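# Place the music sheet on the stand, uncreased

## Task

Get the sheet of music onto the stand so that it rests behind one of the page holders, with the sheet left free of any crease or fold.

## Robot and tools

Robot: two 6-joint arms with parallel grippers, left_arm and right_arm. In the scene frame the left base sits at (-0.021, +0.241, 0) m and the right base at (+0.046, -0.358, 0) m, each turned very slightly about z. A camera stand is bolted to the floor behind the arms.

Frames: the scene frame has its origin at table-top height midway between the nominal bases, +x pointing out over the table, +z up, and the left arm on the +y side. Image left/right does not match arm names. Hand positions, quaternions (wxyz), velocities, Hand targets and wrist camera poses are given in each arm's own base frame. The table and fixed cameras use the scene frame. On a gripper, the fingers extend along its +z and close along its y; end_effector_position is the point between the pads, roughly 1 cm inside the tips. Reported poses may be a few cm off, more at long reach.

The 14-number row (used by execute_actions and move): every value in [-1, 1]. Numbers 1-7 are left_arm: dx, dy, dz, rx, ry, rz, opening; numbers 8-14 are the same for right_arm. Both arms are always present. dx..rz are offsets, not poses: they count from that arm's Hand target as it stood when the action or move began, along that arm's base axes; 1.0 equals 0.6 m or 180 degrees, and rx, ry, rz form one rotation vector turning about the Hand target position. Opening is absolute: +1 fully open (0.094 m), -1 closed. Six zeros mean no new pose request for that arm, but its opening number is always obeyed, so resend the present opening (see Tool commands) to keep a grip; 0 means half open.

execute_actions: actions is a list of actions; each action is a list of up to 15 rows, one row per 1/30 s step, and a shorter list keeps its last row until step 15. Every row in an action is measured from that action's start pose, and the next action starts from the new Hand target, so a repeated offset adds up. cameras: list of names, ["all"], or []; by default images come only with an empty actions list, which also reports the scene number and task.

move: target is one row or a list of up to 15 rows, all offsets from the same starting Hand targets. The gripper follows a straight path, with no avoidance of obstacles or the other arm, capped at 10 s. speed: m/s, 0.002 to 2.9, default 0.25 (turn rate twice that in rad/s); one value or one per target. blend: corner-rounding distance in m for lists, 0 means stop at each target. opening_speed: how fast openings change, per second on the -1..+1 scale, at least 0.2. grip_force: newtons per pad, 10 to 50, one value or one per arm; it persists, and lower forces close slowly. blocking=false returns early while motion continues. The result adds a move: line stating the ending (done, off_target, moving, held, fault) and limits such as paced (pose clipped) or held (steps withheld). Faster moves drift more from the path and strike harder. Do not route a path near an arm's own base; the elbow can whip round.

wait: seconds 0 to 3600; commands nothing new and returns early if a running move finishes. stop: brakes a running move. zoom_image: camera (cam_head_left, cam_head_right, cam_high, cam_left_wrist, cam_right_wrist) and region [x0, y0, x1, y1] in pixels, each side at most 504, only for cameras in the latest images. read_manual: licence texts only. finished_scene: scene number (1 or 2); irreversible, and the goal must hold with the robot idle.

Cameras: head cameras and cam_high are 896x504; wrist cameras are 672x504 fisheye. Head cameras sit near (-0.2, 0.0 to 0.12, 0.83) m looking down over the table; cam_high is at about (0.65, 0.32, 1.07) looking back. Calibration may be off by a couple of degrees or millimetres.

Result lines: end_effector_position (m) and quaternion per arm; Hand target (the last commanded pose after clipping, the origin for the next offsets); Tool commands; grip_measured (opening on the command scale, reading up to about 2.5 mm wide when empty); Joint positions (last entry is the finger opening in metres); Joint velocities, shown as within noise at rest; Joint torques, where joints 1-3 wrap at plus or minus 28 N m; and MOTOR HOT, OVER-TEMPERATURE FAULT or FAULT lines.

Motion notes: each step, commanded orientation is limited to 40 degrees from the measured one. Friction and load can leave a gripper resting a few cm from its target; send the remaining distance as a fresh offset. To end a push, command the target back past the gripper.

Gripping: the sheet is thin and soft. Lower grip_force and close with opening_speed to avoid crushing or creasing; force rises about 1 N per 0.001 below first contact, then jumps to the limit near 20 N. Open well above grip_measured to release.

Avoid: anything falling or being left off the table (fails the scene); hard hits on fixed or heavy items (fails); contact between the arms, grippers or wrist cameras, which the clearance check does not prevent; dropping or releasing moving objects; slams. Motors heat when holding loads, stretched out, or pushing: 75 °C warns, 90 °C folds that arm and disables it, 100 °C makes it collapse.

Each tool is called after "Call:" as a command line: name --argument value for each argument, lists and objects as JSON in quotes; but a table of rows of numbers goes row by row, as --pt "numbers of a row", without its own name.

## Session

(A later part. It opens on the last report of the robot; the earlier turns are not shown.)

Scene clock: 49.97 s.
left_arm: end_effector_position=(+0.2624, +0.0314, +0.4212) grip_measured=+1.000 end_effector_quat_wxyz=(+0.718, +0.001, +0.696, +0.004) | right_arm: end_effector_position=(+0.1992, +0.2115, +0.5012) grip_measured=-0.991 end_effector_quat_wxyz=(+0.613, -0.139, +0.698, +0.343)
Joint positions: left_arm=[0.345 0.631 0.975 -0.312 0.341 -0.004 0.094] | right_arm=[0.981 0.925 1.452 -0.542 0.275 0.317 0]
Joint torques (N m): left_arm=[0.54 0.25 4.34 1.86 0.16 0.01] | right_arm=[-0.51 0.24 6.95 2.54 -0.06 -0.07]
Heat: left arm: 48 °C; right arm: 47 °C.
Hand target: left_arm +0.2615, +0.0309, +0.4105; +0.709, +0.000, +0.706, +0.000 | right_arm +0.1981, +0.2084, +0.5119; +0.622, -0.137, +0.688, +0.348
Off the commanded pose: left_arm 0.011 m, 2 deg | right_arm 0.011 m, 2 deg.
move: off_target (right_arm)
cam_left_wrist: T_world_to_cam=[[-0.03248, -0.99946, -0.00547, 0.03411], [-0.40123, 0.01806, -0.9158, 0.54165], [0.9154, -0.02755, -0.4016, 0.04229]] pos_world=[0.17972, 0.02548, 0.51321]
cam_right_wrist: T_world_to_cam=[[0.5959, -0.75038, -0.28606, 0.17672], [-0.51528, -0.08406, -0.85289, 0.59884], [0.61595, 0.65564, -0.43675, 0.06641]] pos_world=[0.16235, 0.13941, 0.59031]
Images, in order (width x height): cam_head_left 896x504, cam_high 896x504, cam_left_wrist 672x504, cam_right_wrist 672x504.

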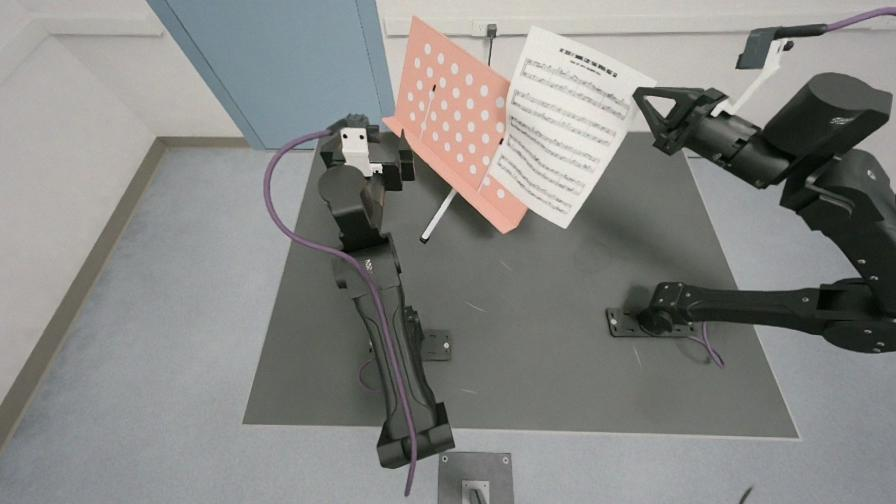

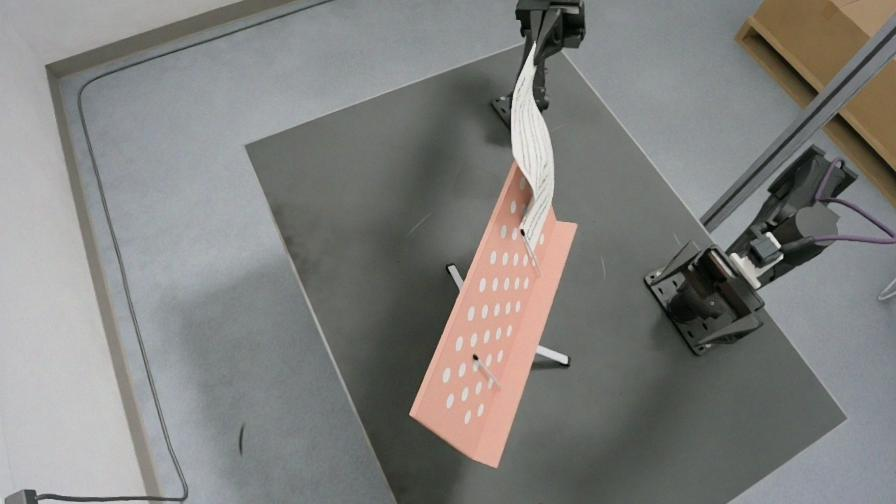

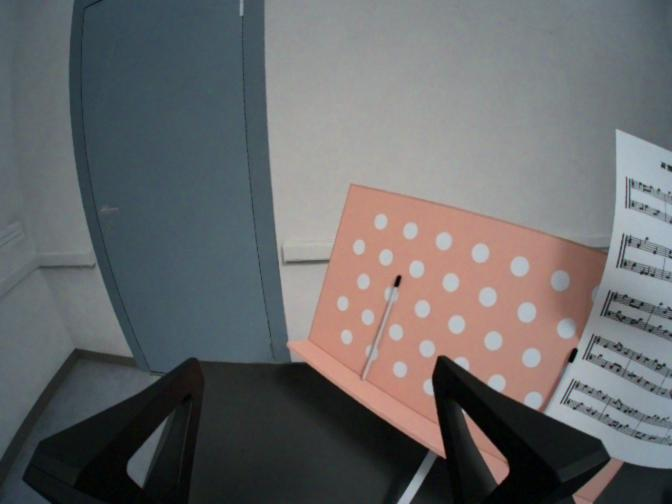

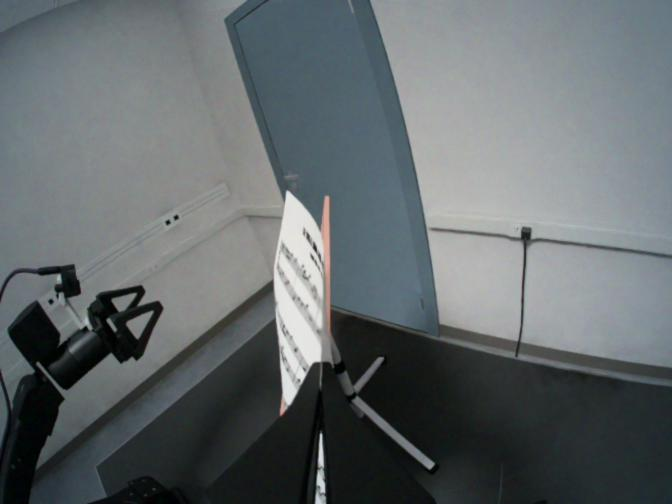

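Call:
move --pt "0 0 0 0 0 0 1 -0.0456 -0.039 -0.008 0 0 0 -1" --pt "0 0 0 0 0 0 1 -0.0416 -0.0437 -0.0107 -0.0036 0.0 -0.0063 -1" --pt "0 0 0 0 0 0 1 0.01 0.0 0.0 -0.0036 0.0 -0.0063 -1" --speed 0.08 --cameras '["cam_right_wrist","cam_high","cam_head_left"]'

Call:
zoom_image --camera "cam_right_wrist" --region '[290, 170, 360, 370]'

Call:
zoom_image --camera "cam_high" --region '[490, 140, 580, 290]'

Call:
zoom_image --camera "cam_head_left" --region '[460, 100, 550, 210]'

Scene clock: 55.80 s.
left_arm: end_effector_position=(+0.2624, +0.0314, +0.4212) grip_measured=+1.000 end_effector_quat_wxyz=(+0.718, +0.001, +0.696, +0.004) | right_arm: end_effector_position=(+0.2062, +0.2131, +0.4960) grip_measured=-0.991 end_effector_quat_wxyz=(+0.612, -0.137, +0.705, +0.330)
Joint positions: left_arm=[0.345 0.631 0.975 -0.312 0.341 -0.004 0.094] | right_arm=[0.968 0.941 1.452 -0.545 0.281 0.312 0]
Joint torques (N m): left_arm=[0.57 0.24 4.4 1.94 0.06 0.03] | right_arm=[-0.55 -0.02 7.91 2.57 -0.05 -0.09]
Heat: left arm: 48 °C; right arm: 47 °C.
Hand target: left_arm +0.2615, +0.0309, +0.4105; +0.709, +0.000, +0.706, +0.000 | right_arm +0.2041, +0.2085, +0.5119; +0.624, -0.134, +0.691, +0.338
Off the commanded pose: left_arm 0.011 m, 2 deg | right_arm 0.017 m, 2 deg.
move: off_target (right_arm)
cam_right_wrist: T_world_to_cam=[[0.57925, -0.76748, -0.27466, 0.17378], [-0.52304, -0.0915, -0.84739, 0.59861], [0.62522, 0.6345, -0.45443, 0.07013]] pos_world=[0.16858, 0.14365, 0.58686]
Images, in order (width x height): cam_head_left 896x504, cam_high 896x504, cam_right_wrist 672x504.

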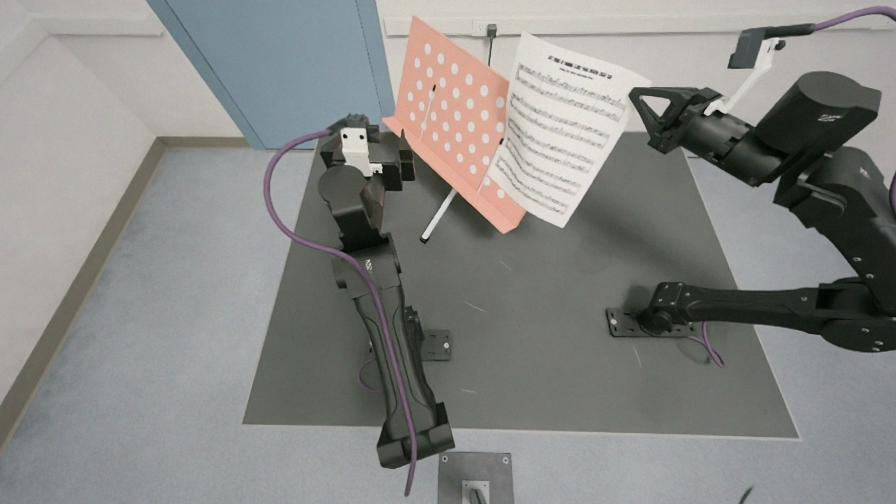

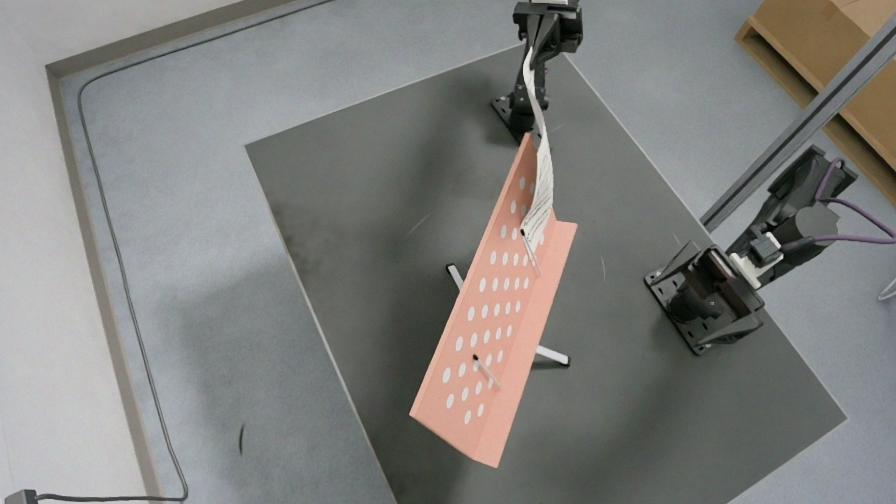

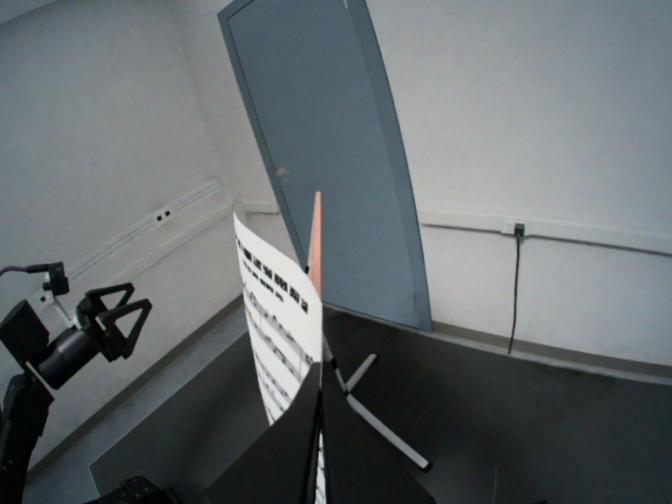

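Scaled by 2.520 from the camera's image (finer frame: 960x720).

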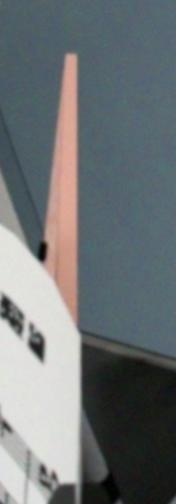

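Scaled by 3.360 from the camera's image (finer frame: 1280x720).

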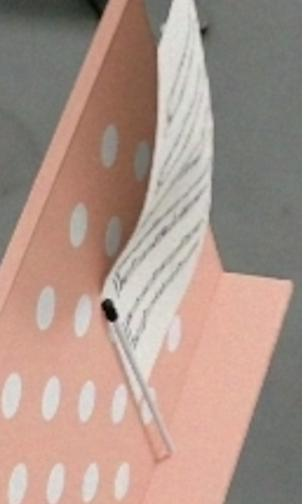

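Scaled by 4.582 from the camera's image (finer frame: 1280x720).

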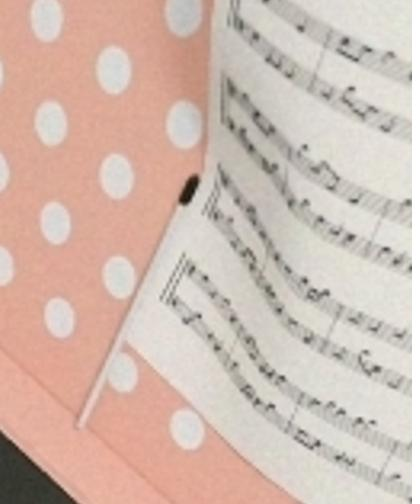

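Call:
move --pt "0 0 0 0 0 0 1 -0.098 -0.064 0.007 0.0036 0 0.0063 -1" --pt "0.044 -0.288 -0.0775 0.0594 0.1226 -0.271 1 -0.098 -0.064 0.007 0.0036 0 0.0063 -1" --speed 0.18 --cameras '["all"]'

Call:
zoom_image --camera "cam_left_wrist" --region '[200, 200, 500, 504]'

Call:
zoom_image --camera "cam_high" --region '[460, 140, 640, 320]'

Scene clock: 62.93 s.
left_arm: end_effector_position=(+0.2914, -0.1377, +0.3559) grip_measured=+1.000 end_effector_quat_wxyz=(+0.498, +0.345, +0.764, -0.220) | right_arm: end_effector_position=(+0.1464, +0.1724, +0.5124) grip_measured=-0.991 end_effector_quat_wxyz=(+0.620, -0.134, +0.689, +0.350)
Joint positions: left_arm=[-0.088 1.085 1.312 -0.773 0.673 0.37 0.094] | right_arm=[1.39 0.793 1.482 -0.671 0.685 0.311 0]
Joint torques (N m): left_arm=[-0.64 -1.65 8.25 1.67 0.37 0.03] | right_arm=[0.68 2.59 6.17 2.1 0.06 -0.09]
Heat: left arm: 48 °C; right arm: 47 °C.
Hand target: left_arm +0.2879, -0.1418, +0.3640; +0.499, +0.353, +0.758, -0.227 | right_arm +0.1453, +0.1701, +0.5160; +0.622, -0.137, +0.688, +0.348
Off the commanded pose: left_arm 0.010 m, 1 deg | right_arm 0.005 m, 0 deg.
move: done
cam_left_wrist: T_world_to_cam=[[-0.7678, -0.6406, 0.01041, 0.12369], [-0.49132, 0.57829, -0.65129, 0.50585], [0.4112, -0.50518, -0.75875, 0.1931]] pos_world=[0.2641, -0.11574, 0.47469]
cam_right_wrist: T_world_to_cam=[[0.59977, -0.74405, -0.29438, 0.18474], [-0.50214, -0.06355, -0.86245, 0.57733], [0.623, 0.66509, -0.41173, 0.11386]] pos_world=[0.10816, 0.09842, 0.59918]

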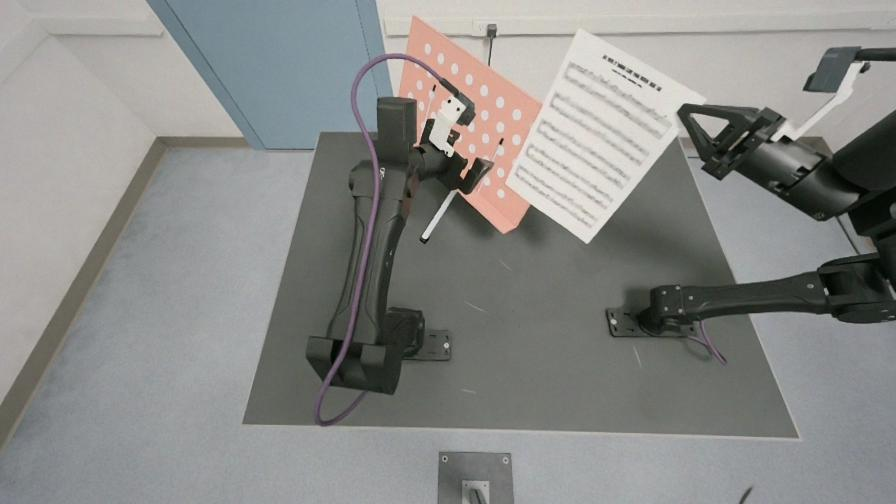

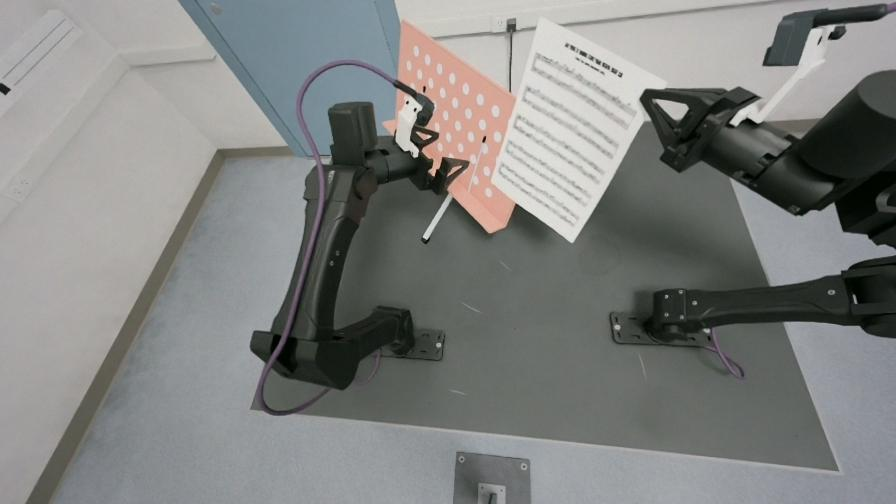

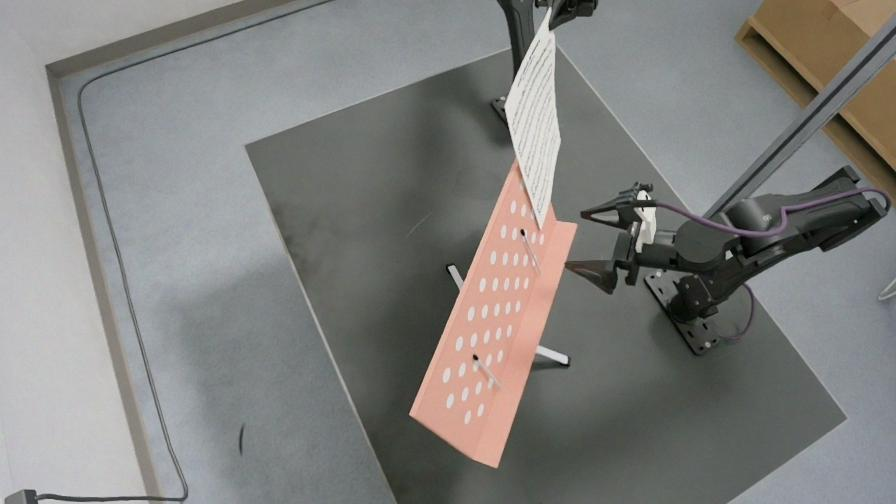

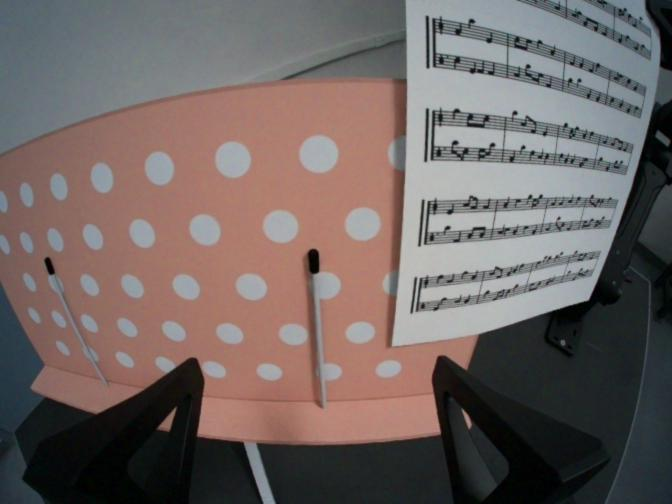

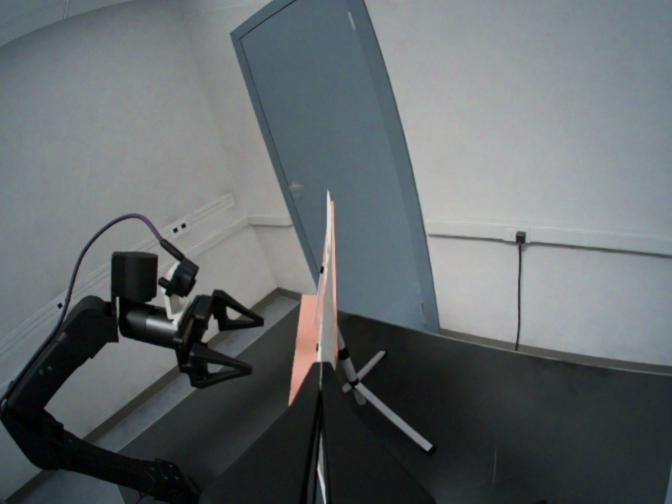

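Scaled by 1.658 from the camera's image (finer frame: 960x720).

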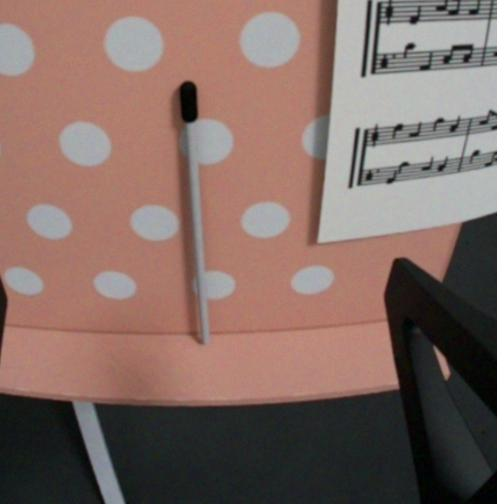

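Scaled by 2.800 from the camera's image (finer frame: 1280x720).

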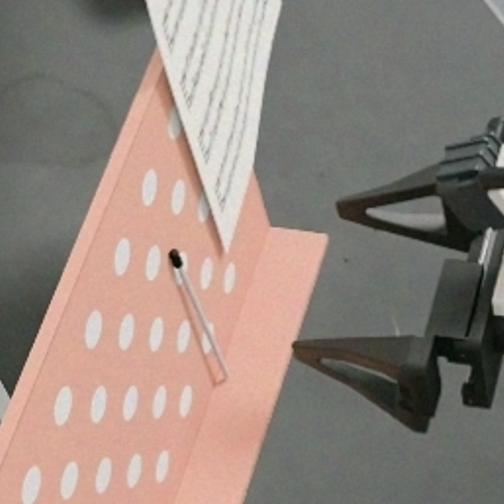

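Call:
move --target '[0.081,-0.0943,-0.0475,0,0,0,0.3,0,0,0,0,0,0,-1]' --speed 0.08 --cameras '["cam_left_wrist","cam_high","cam_right_wrist"]'

Call:
zoom_image --camera "cam_left_wrist" --region '[200, 200, 500, 504]'

Call:
zoom_image --camera "cam_high" --region '[480, 180, 600, 300]'

Call:
zoom_image --camera "cam_right_wrist" --region '[260, 180, 380, 390]'

Scene clock: 66.00 s.
left_arm: end_effector_position=(+0.3345, -0.1966, +0.3490) grip_measured=+0.302 end_effector_quat_wxyz=(+0.512, +0.355, +0.749, -0.226) | right_arm: end_effector_position=(+0.1465, +0.1724, +0.5124) grip_measured=-0.991 end_effector_quat_wxyz=(+0.620, -0.134, +0.689, +0.350)
Joint positions: left_arm=[-0.305 1.234 1.312 -0.521 0.509 0.254 0.061] | right_arm=[1.39 0.793 1.482 -0.671 0.685 0.311 0]
Joint torques (N m): left_arm=[-0.59 -3.3 4.52 2.03 0.05 -0.07] | right_arm=[0.69 2.61 6.17 2.1 0.06 -0.09]
Heat: left arm: 48 °C; right arm: 47 °C.
Hand target: left_arm +0.3366, -0.1983, +0.3355; +0.499, +0.353, +0.758, -0.227 | right_arm +0.1453, +0.1700, +0.5160; +0.622, -0.137, +0.688, +0.348
Off the commanded pose: left_arm 0.014 m, 2 deg | right_arm 0.004 m, 0 deg.
move: off_target (left_arm)
cam_left_wrist: T_world_to_cam=[[-0.78466, -0.61986, -0.00875, 0.1356], [-0.45177, 0.58143, -0.67664, 0.5528], [0.42451, -0.52699, -0.73626, 0.12387]] pos_world=[0.30355, -0.17208, 0.46643]
cam_right_wrist: T_world_to_cam=[[0.59941, -0.74433, -0.2944, 0.18475], [-0.50219, -0.0633, -0.86244, 0.5773], [0.6233, 0.6648, -0.41174, 0.11392]] pos_world=[0.10816, 0.09832, 0.59918]
Images, in order (width x height): cam_high 896x504, cam_left_wrist 672x504, cam_right_wrist 672x504.

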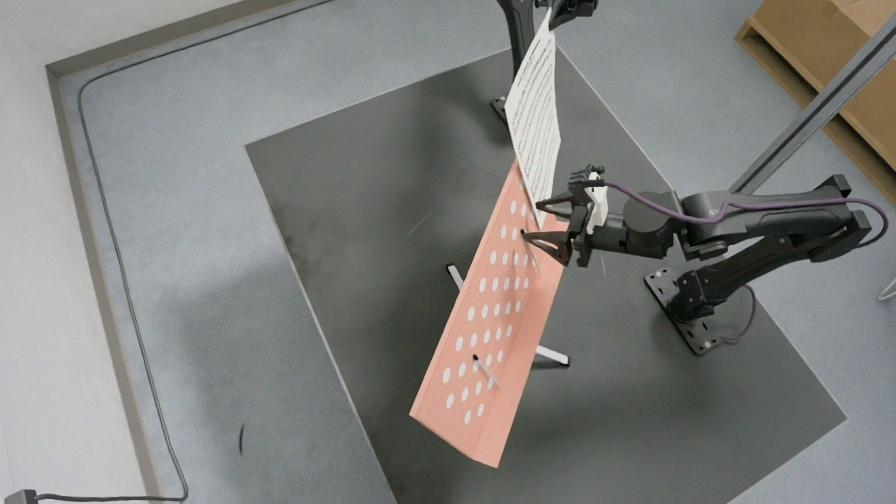

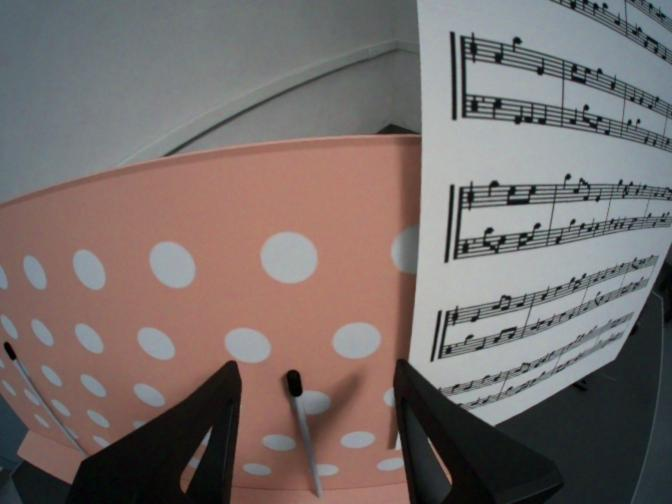

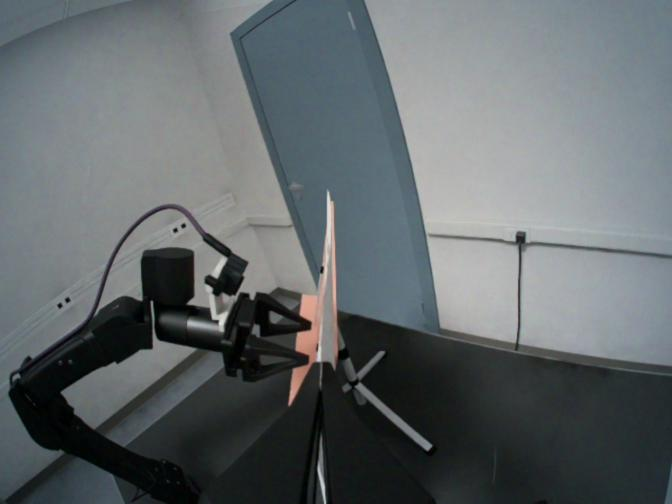

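Scaled by 1.658 from the camera's image (finer frame: 960x720).

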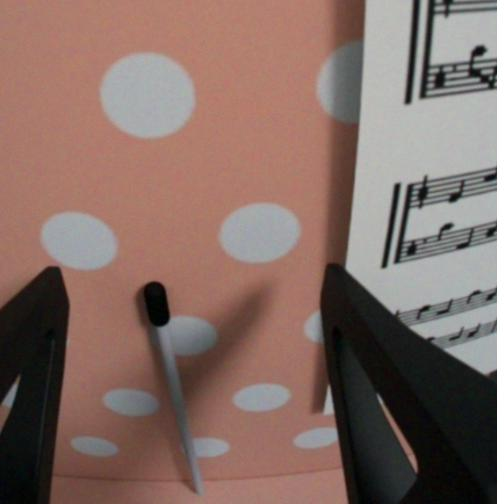

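Scaled by 4.200 from the camera's image (finer frame: 1280x720).

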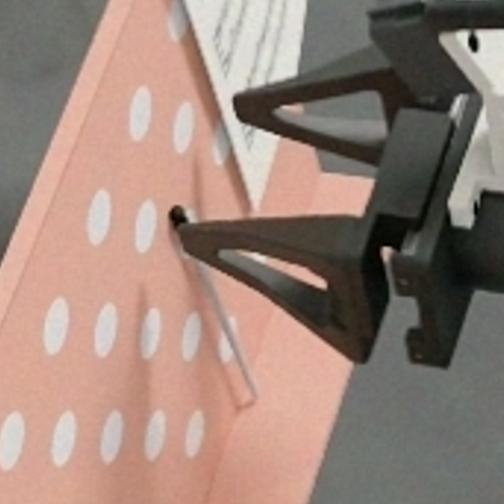

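Scaled by 2.400 from the camera's image (finer frame: 960x720).

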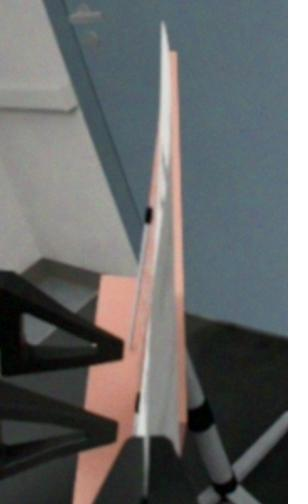

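Call:
move --target '[0.0142,0.001,-0.025,0,0,0,0.3,0,0,0,0,0,0,-1]' --speed 0.04 --cameras '["cam_left_wrist","cam_high","cam_right_wrist"]'

Call:
zoom_image --camera "cam_left_wrist" --region '[200, 250, 450, 504]'

Call:
zoom_image --camera "cam_high" --region '[480, 180, 600, 300]'

Call:
zoom_image --camera "cam_right_wrist" --region '[260, 250, 380, 390]'

Scene clock: 70.33 s.
left_arm: end_effector_position=(+0.3425, -0.1990, +0.3329) grip_measured=+0.302 end_effector_quat_wxyz=(+0.510, +0.355, +0.750, -0.226) | right_arm: end_effector_position=(+0.1465, +0.1724, +0.5124) grip_measured=-0.991 end_effector_quat_wxyz=(+0.620, -0.134, +0.689, +0.350)
Joint positions: left_arm=[-0.305 1.25 1.26 -0.458 0.509 0.254 0.061] | right_arm=[1.39 0.793 1.482 -0.671 0.685 0.311 0]
Joint torques (N m): left_arm=[0.5 -3.49 4.59 2.08 0.16 0] | right_arm=[0.69 2.58 6.2 2.09 0.06 -0.08]
Heat: left arm: 49 °C; right arm: 47 °C.
Hand target: left_arm +0.3451, -0.1977, +0.3205; +0.499, +0.353, +0.758, -0.227 | right_arm +0.1453, +0.1700, +0.5160; +0.622, -0.137, +0.688, +0.348
Off the commanded pose: left_arm 0.013 m, 2 deg | right_arm 0.004 m, 0 deg.
move: off_target (left_arm)
cam_left_wrist: T_world_to_cam=[[-0.78441, -0.62021, -0.00572, 0.13909], [-0.45537, 0.58214, -0.67361, 0.54733], [0.42111, -0.52579, -0.73906, 0.10968]] pos_world=[0.31216, -0.17468, 0.45054]
cam_right_wrist: T_world_to_cam=[[0.59941, -0.74433, -0.2944, 0.18475], [-0.50219, -0.0633, -0.86244, 0.5773], [0.6233, 0.6648, -0.41174, 0.11392]] pos_world=[0.10816, 0.09832, 0.59918]
Images, in order (width x height): cam_high 896x504, cam_left_wrist 672x504, cam_right_wrist 672x504.

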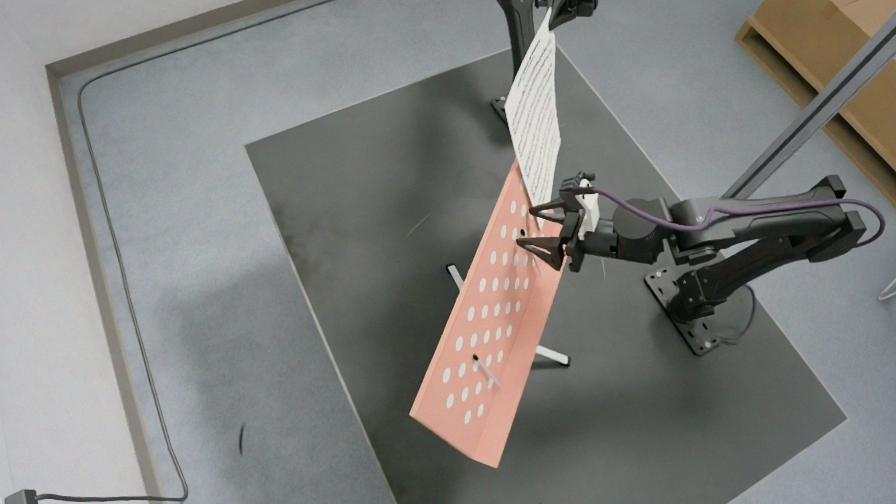

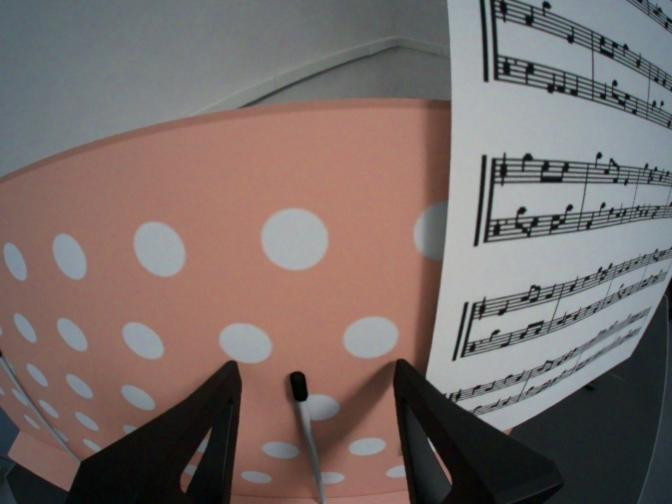

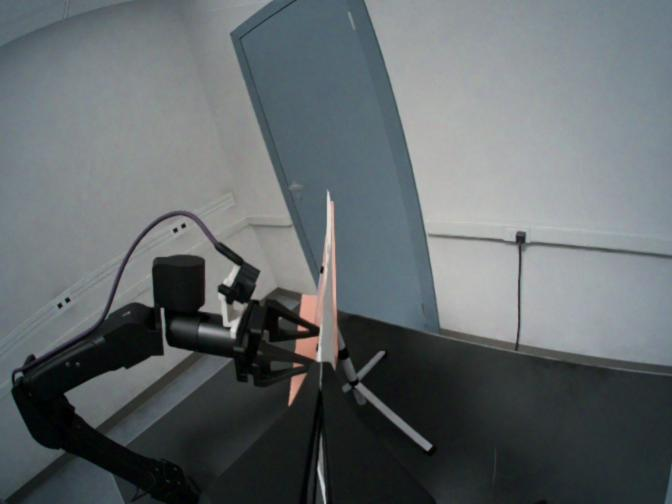

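Scaled by 1.984 from the camera's image (finer frame: 960x720).

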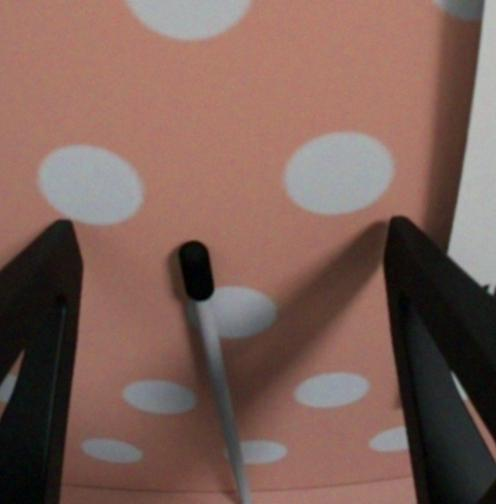

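Scaled by 4.200 from the camera's image (finer frame: 1280x720).

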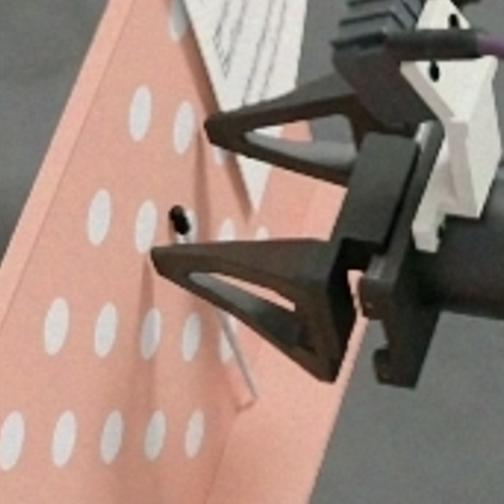

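Scaled by 3.600 from the camera's image (finer frame: 960x720).

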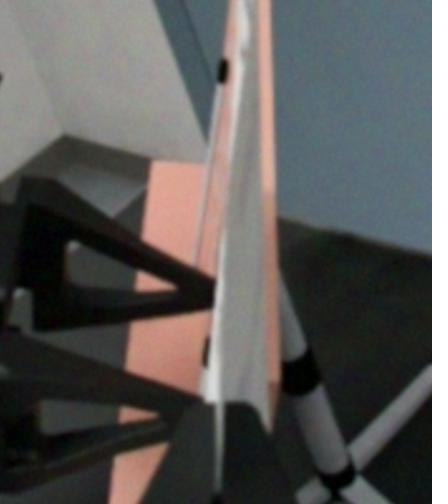

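Call:
move --pt "0.0055 0.0043 -0.0112 0 0 0 0.3 0 0 0 0 0 0 -1" --pt "0.0055 0.0043 -0.0112 0 0 0 -0.94 0 0 0 0 0 0 -1" --speed 0.04 --opening_speed 0.5 --cameras '["cam_left_wrist","cam_high","cam_right_wrist"]'

Call:
zoom_image --camera "cam_left_wrist" --region '[200, 250, 450, 504]'

Call:
zoom_image --camera "cam_right_wrist" --region '[260, 250, 380, 390]'

Scene clock: 74.93 s.
left_arm: end_effector_position=(+0.3470, -0.1947, +0.3276) grip_measured=-0.915 end_effector_quat_wxyz=(+0.512, +0.351, +0.752, -0.222) | right_arm: end_effector_position=(+0.1465, +0.1724, +0.5124) grip_measured=-0.991 end_effector_quat_wxyz=(+0.620, -0.134, +0.689, +0.350)
Joint positions: left_arm=[-0.291 1.251 1.237 -0.432 0.51 0.256 0.004] | right_arm=[1.39 0.793 1.482 -0.671 0.685 0.311 0]
Joint torques (N m): left_arm=[0.39 -3.29 4.72 2.05 0.29 0.06] | right_arm=[0.68 2.59 6.19 2.11 0.06 -0.09]
Heat: left arm: 50 °C; right arm: 47 °C.
Hand target: left_arm +0.3484, -0.1951, +0.3139; +0.499, +0.353, +0.758, -0.227 | right_arm +0.1453, +0.1700, +0.5160; +0.622, -0.137, +0.688, +0.348
Off the commanded pose: left_arm 0.014 m, 2 deg | right_arm 0.004 m, 0 deg.
move: off_target (left_arm); target 2's new opening was sent with left_arm's hand 0.014 m and 2 deg from that target
cam_left_wrist: T_world_to_cam=[[-0.77678, -0.62971, -0.00859, 0.1417], [-0.4601, 0.57677, -0.67501, 0.54436], [0.43001, -0.52039, -0.73776, 0.10365]] pos_world=[0.31596, -0.1708, 0.44514]
cam_right_wrist: T_world_to_cam=[[0.59941, -0.74433, -0.2944, 0.18475], [-0.50219, -0.0633, -0.86244, 0.5773], [0.6233, 0.6648, -0.41174, 0.11392]] pos_world=[0.10816, 0.09832, 0.59918]
Images, in order (width x height): cam_high 896x504, cam_left_wrist 672x504, cam_right_wrist 672x504.

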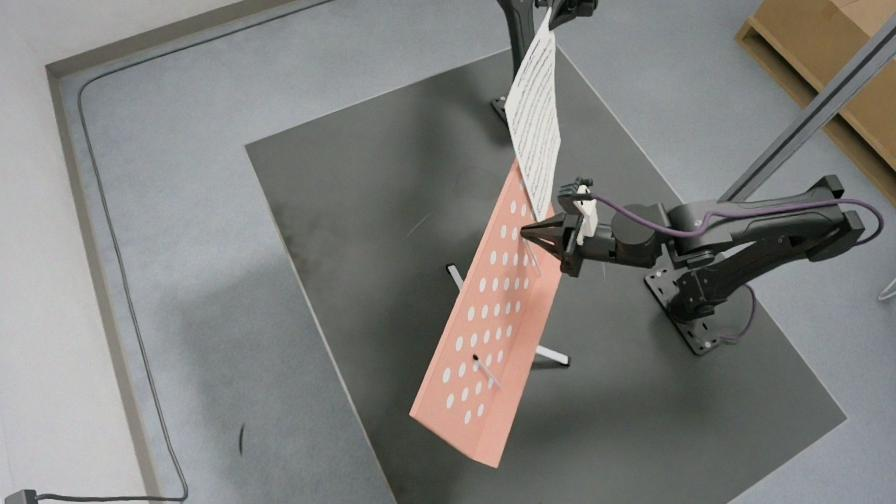

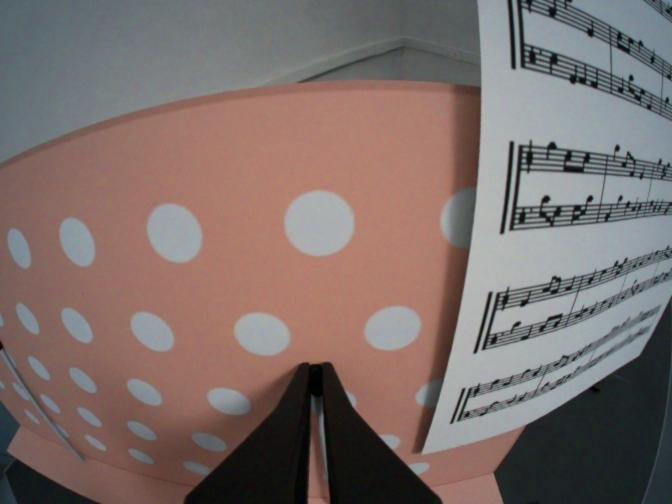

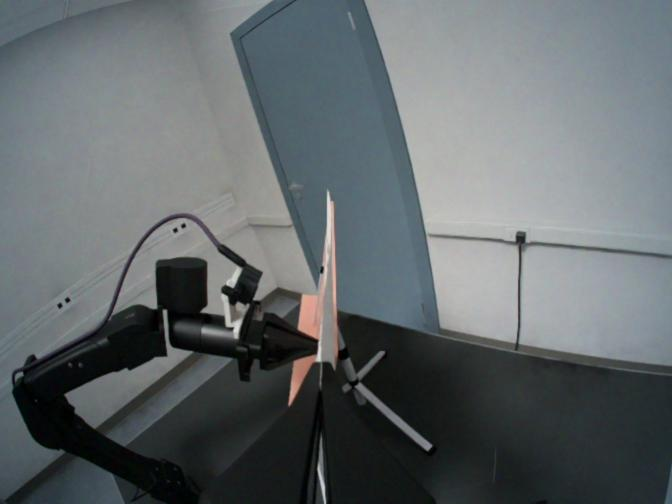

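Scaled by 1.984 from the camera's image (finer frame: 960x720).

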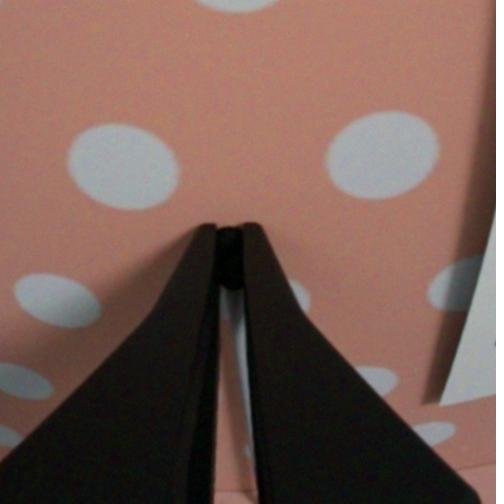

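Scaled by 3.600 from the camera's image (finer frame: 960x720).

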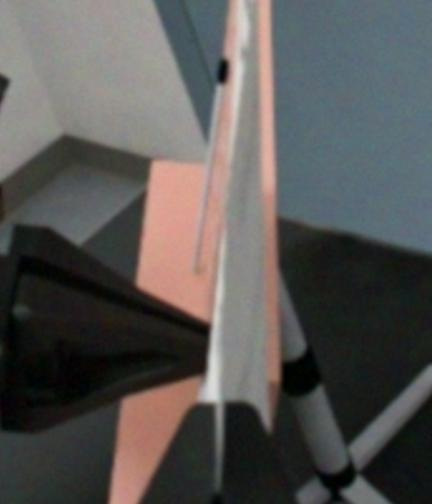

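Call:
move --target '[-0.02,0.0233,0.0133,0,0,0,-0.95,0,0,0,0,0,0,-1]' --speed 0.03 --cameras '["cam_left_wrist","cam_high","cam_right_wrist"]'

Call:
zoom_image --camera "cam_right_wrist" --region '[260, 250, 380, 390]'

Call:
zoom_image --camera "cam_high" --region '[480, 180, 600, 300]'

Scene clock: 76.80 s.
left_arm: end_effector_position=(+0.3439, -0.1885, +0.3299) grip_measured=-0.918 end_effector_quat_wxyz=(+0.511, +0.353, +0.749, -0.232) | right_arm: end_effector_position=(+0.1465, +0.1724, +0.5124) grip_measured=-0.991 end_effector_quat_wxyz=(+0.620, -0.134, +0.689, +0.350)
Joint positions: left_arm=[-0.257 1.242 1.237 -0.448 0.561 0.266 0.004] | right_arm=[1.39 0.793 1.482 -0.671 0.685 0.311 0]
Joint torques (N m): left_arm=[1.14 -5.91 5.05 1.54 0.11 0.17] | right_arm=[0.69 2.62 6.17 2.1 0.06 -0.08]
Heat: left arm: 50 °C; right arm: 47 °C.
Hand target: left_arm +0.3364, -0.1812, +0.3218; +0.499, +0.353, +0.758, -0.227 | right_arm +0.1453, +0.1700, +0.5160; +0.622, -0.137, +0.688, +0.348
Off the commanded pose: left_arm 0.013 m, 2 deg | right_arm 0.004 m, 0 deg.
move: off_target (left_arm)
cam_left_wrist: T_world_to_cam=[[-0.78645, -0.61764, 0.00349, 0.14479], [-0.45444, 0.5748, -0.6805, 0.54038], [0.4183, -0.53677, -0.73274, 0.10921]] pos_world=[0.31376, -0.16256, 0.44725]
cam_right_wrist: T_world_to_cam=[[0.59941, -0.74433, -0.2944, 0.18475], [-0.50219, -0.0633, -0.86244, 0.5773], [0.6233, 0.6648, -0.41174, 0.11392]] pos_world=[0.10816, 0.09832, 0.59918]
Images, in order (width x height): cam_high 896x504, cam_left_wrist 672x504, cam_right_wrist 672x504.

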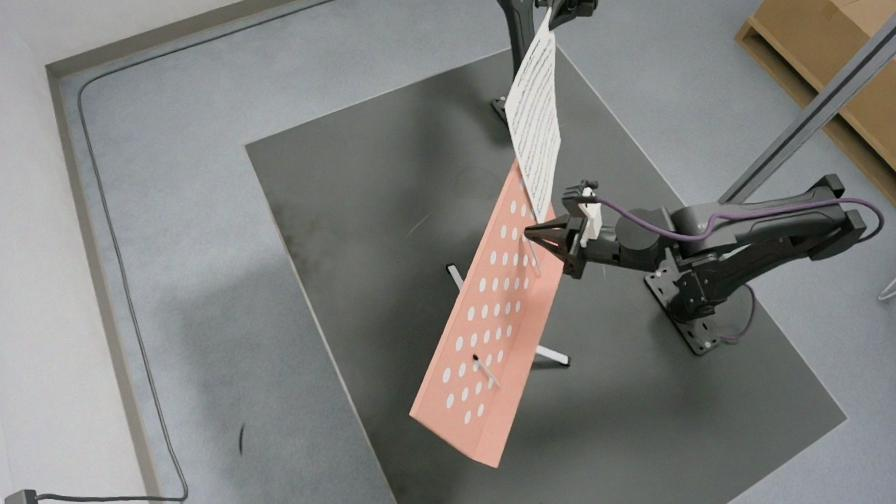

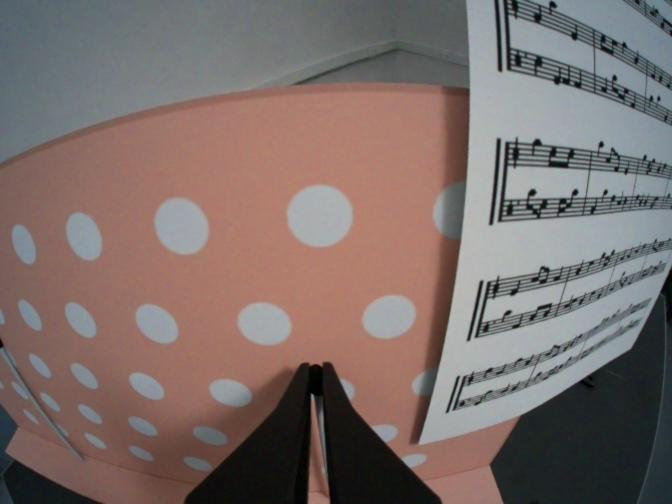

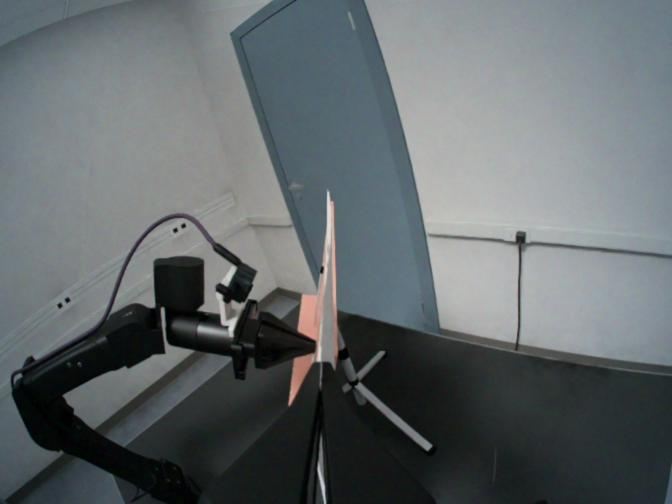

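Scaled by 3.600 from the camera's image (finer frame: 960x720).

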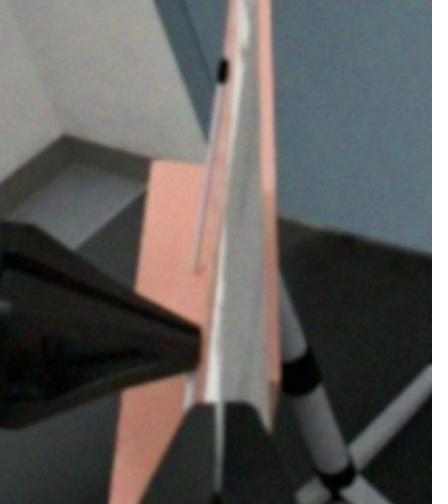

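Scaled by 4.200 from the camera's image (finer frame: 1280x720).

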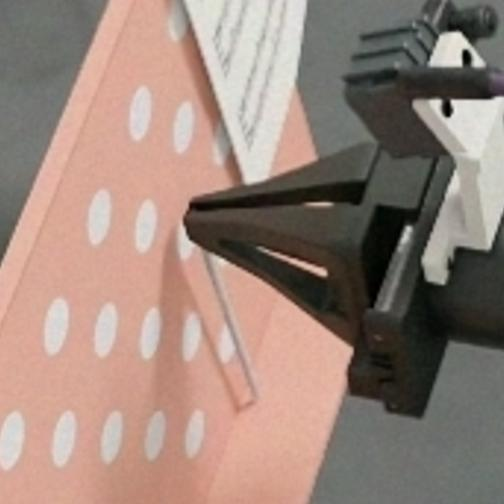

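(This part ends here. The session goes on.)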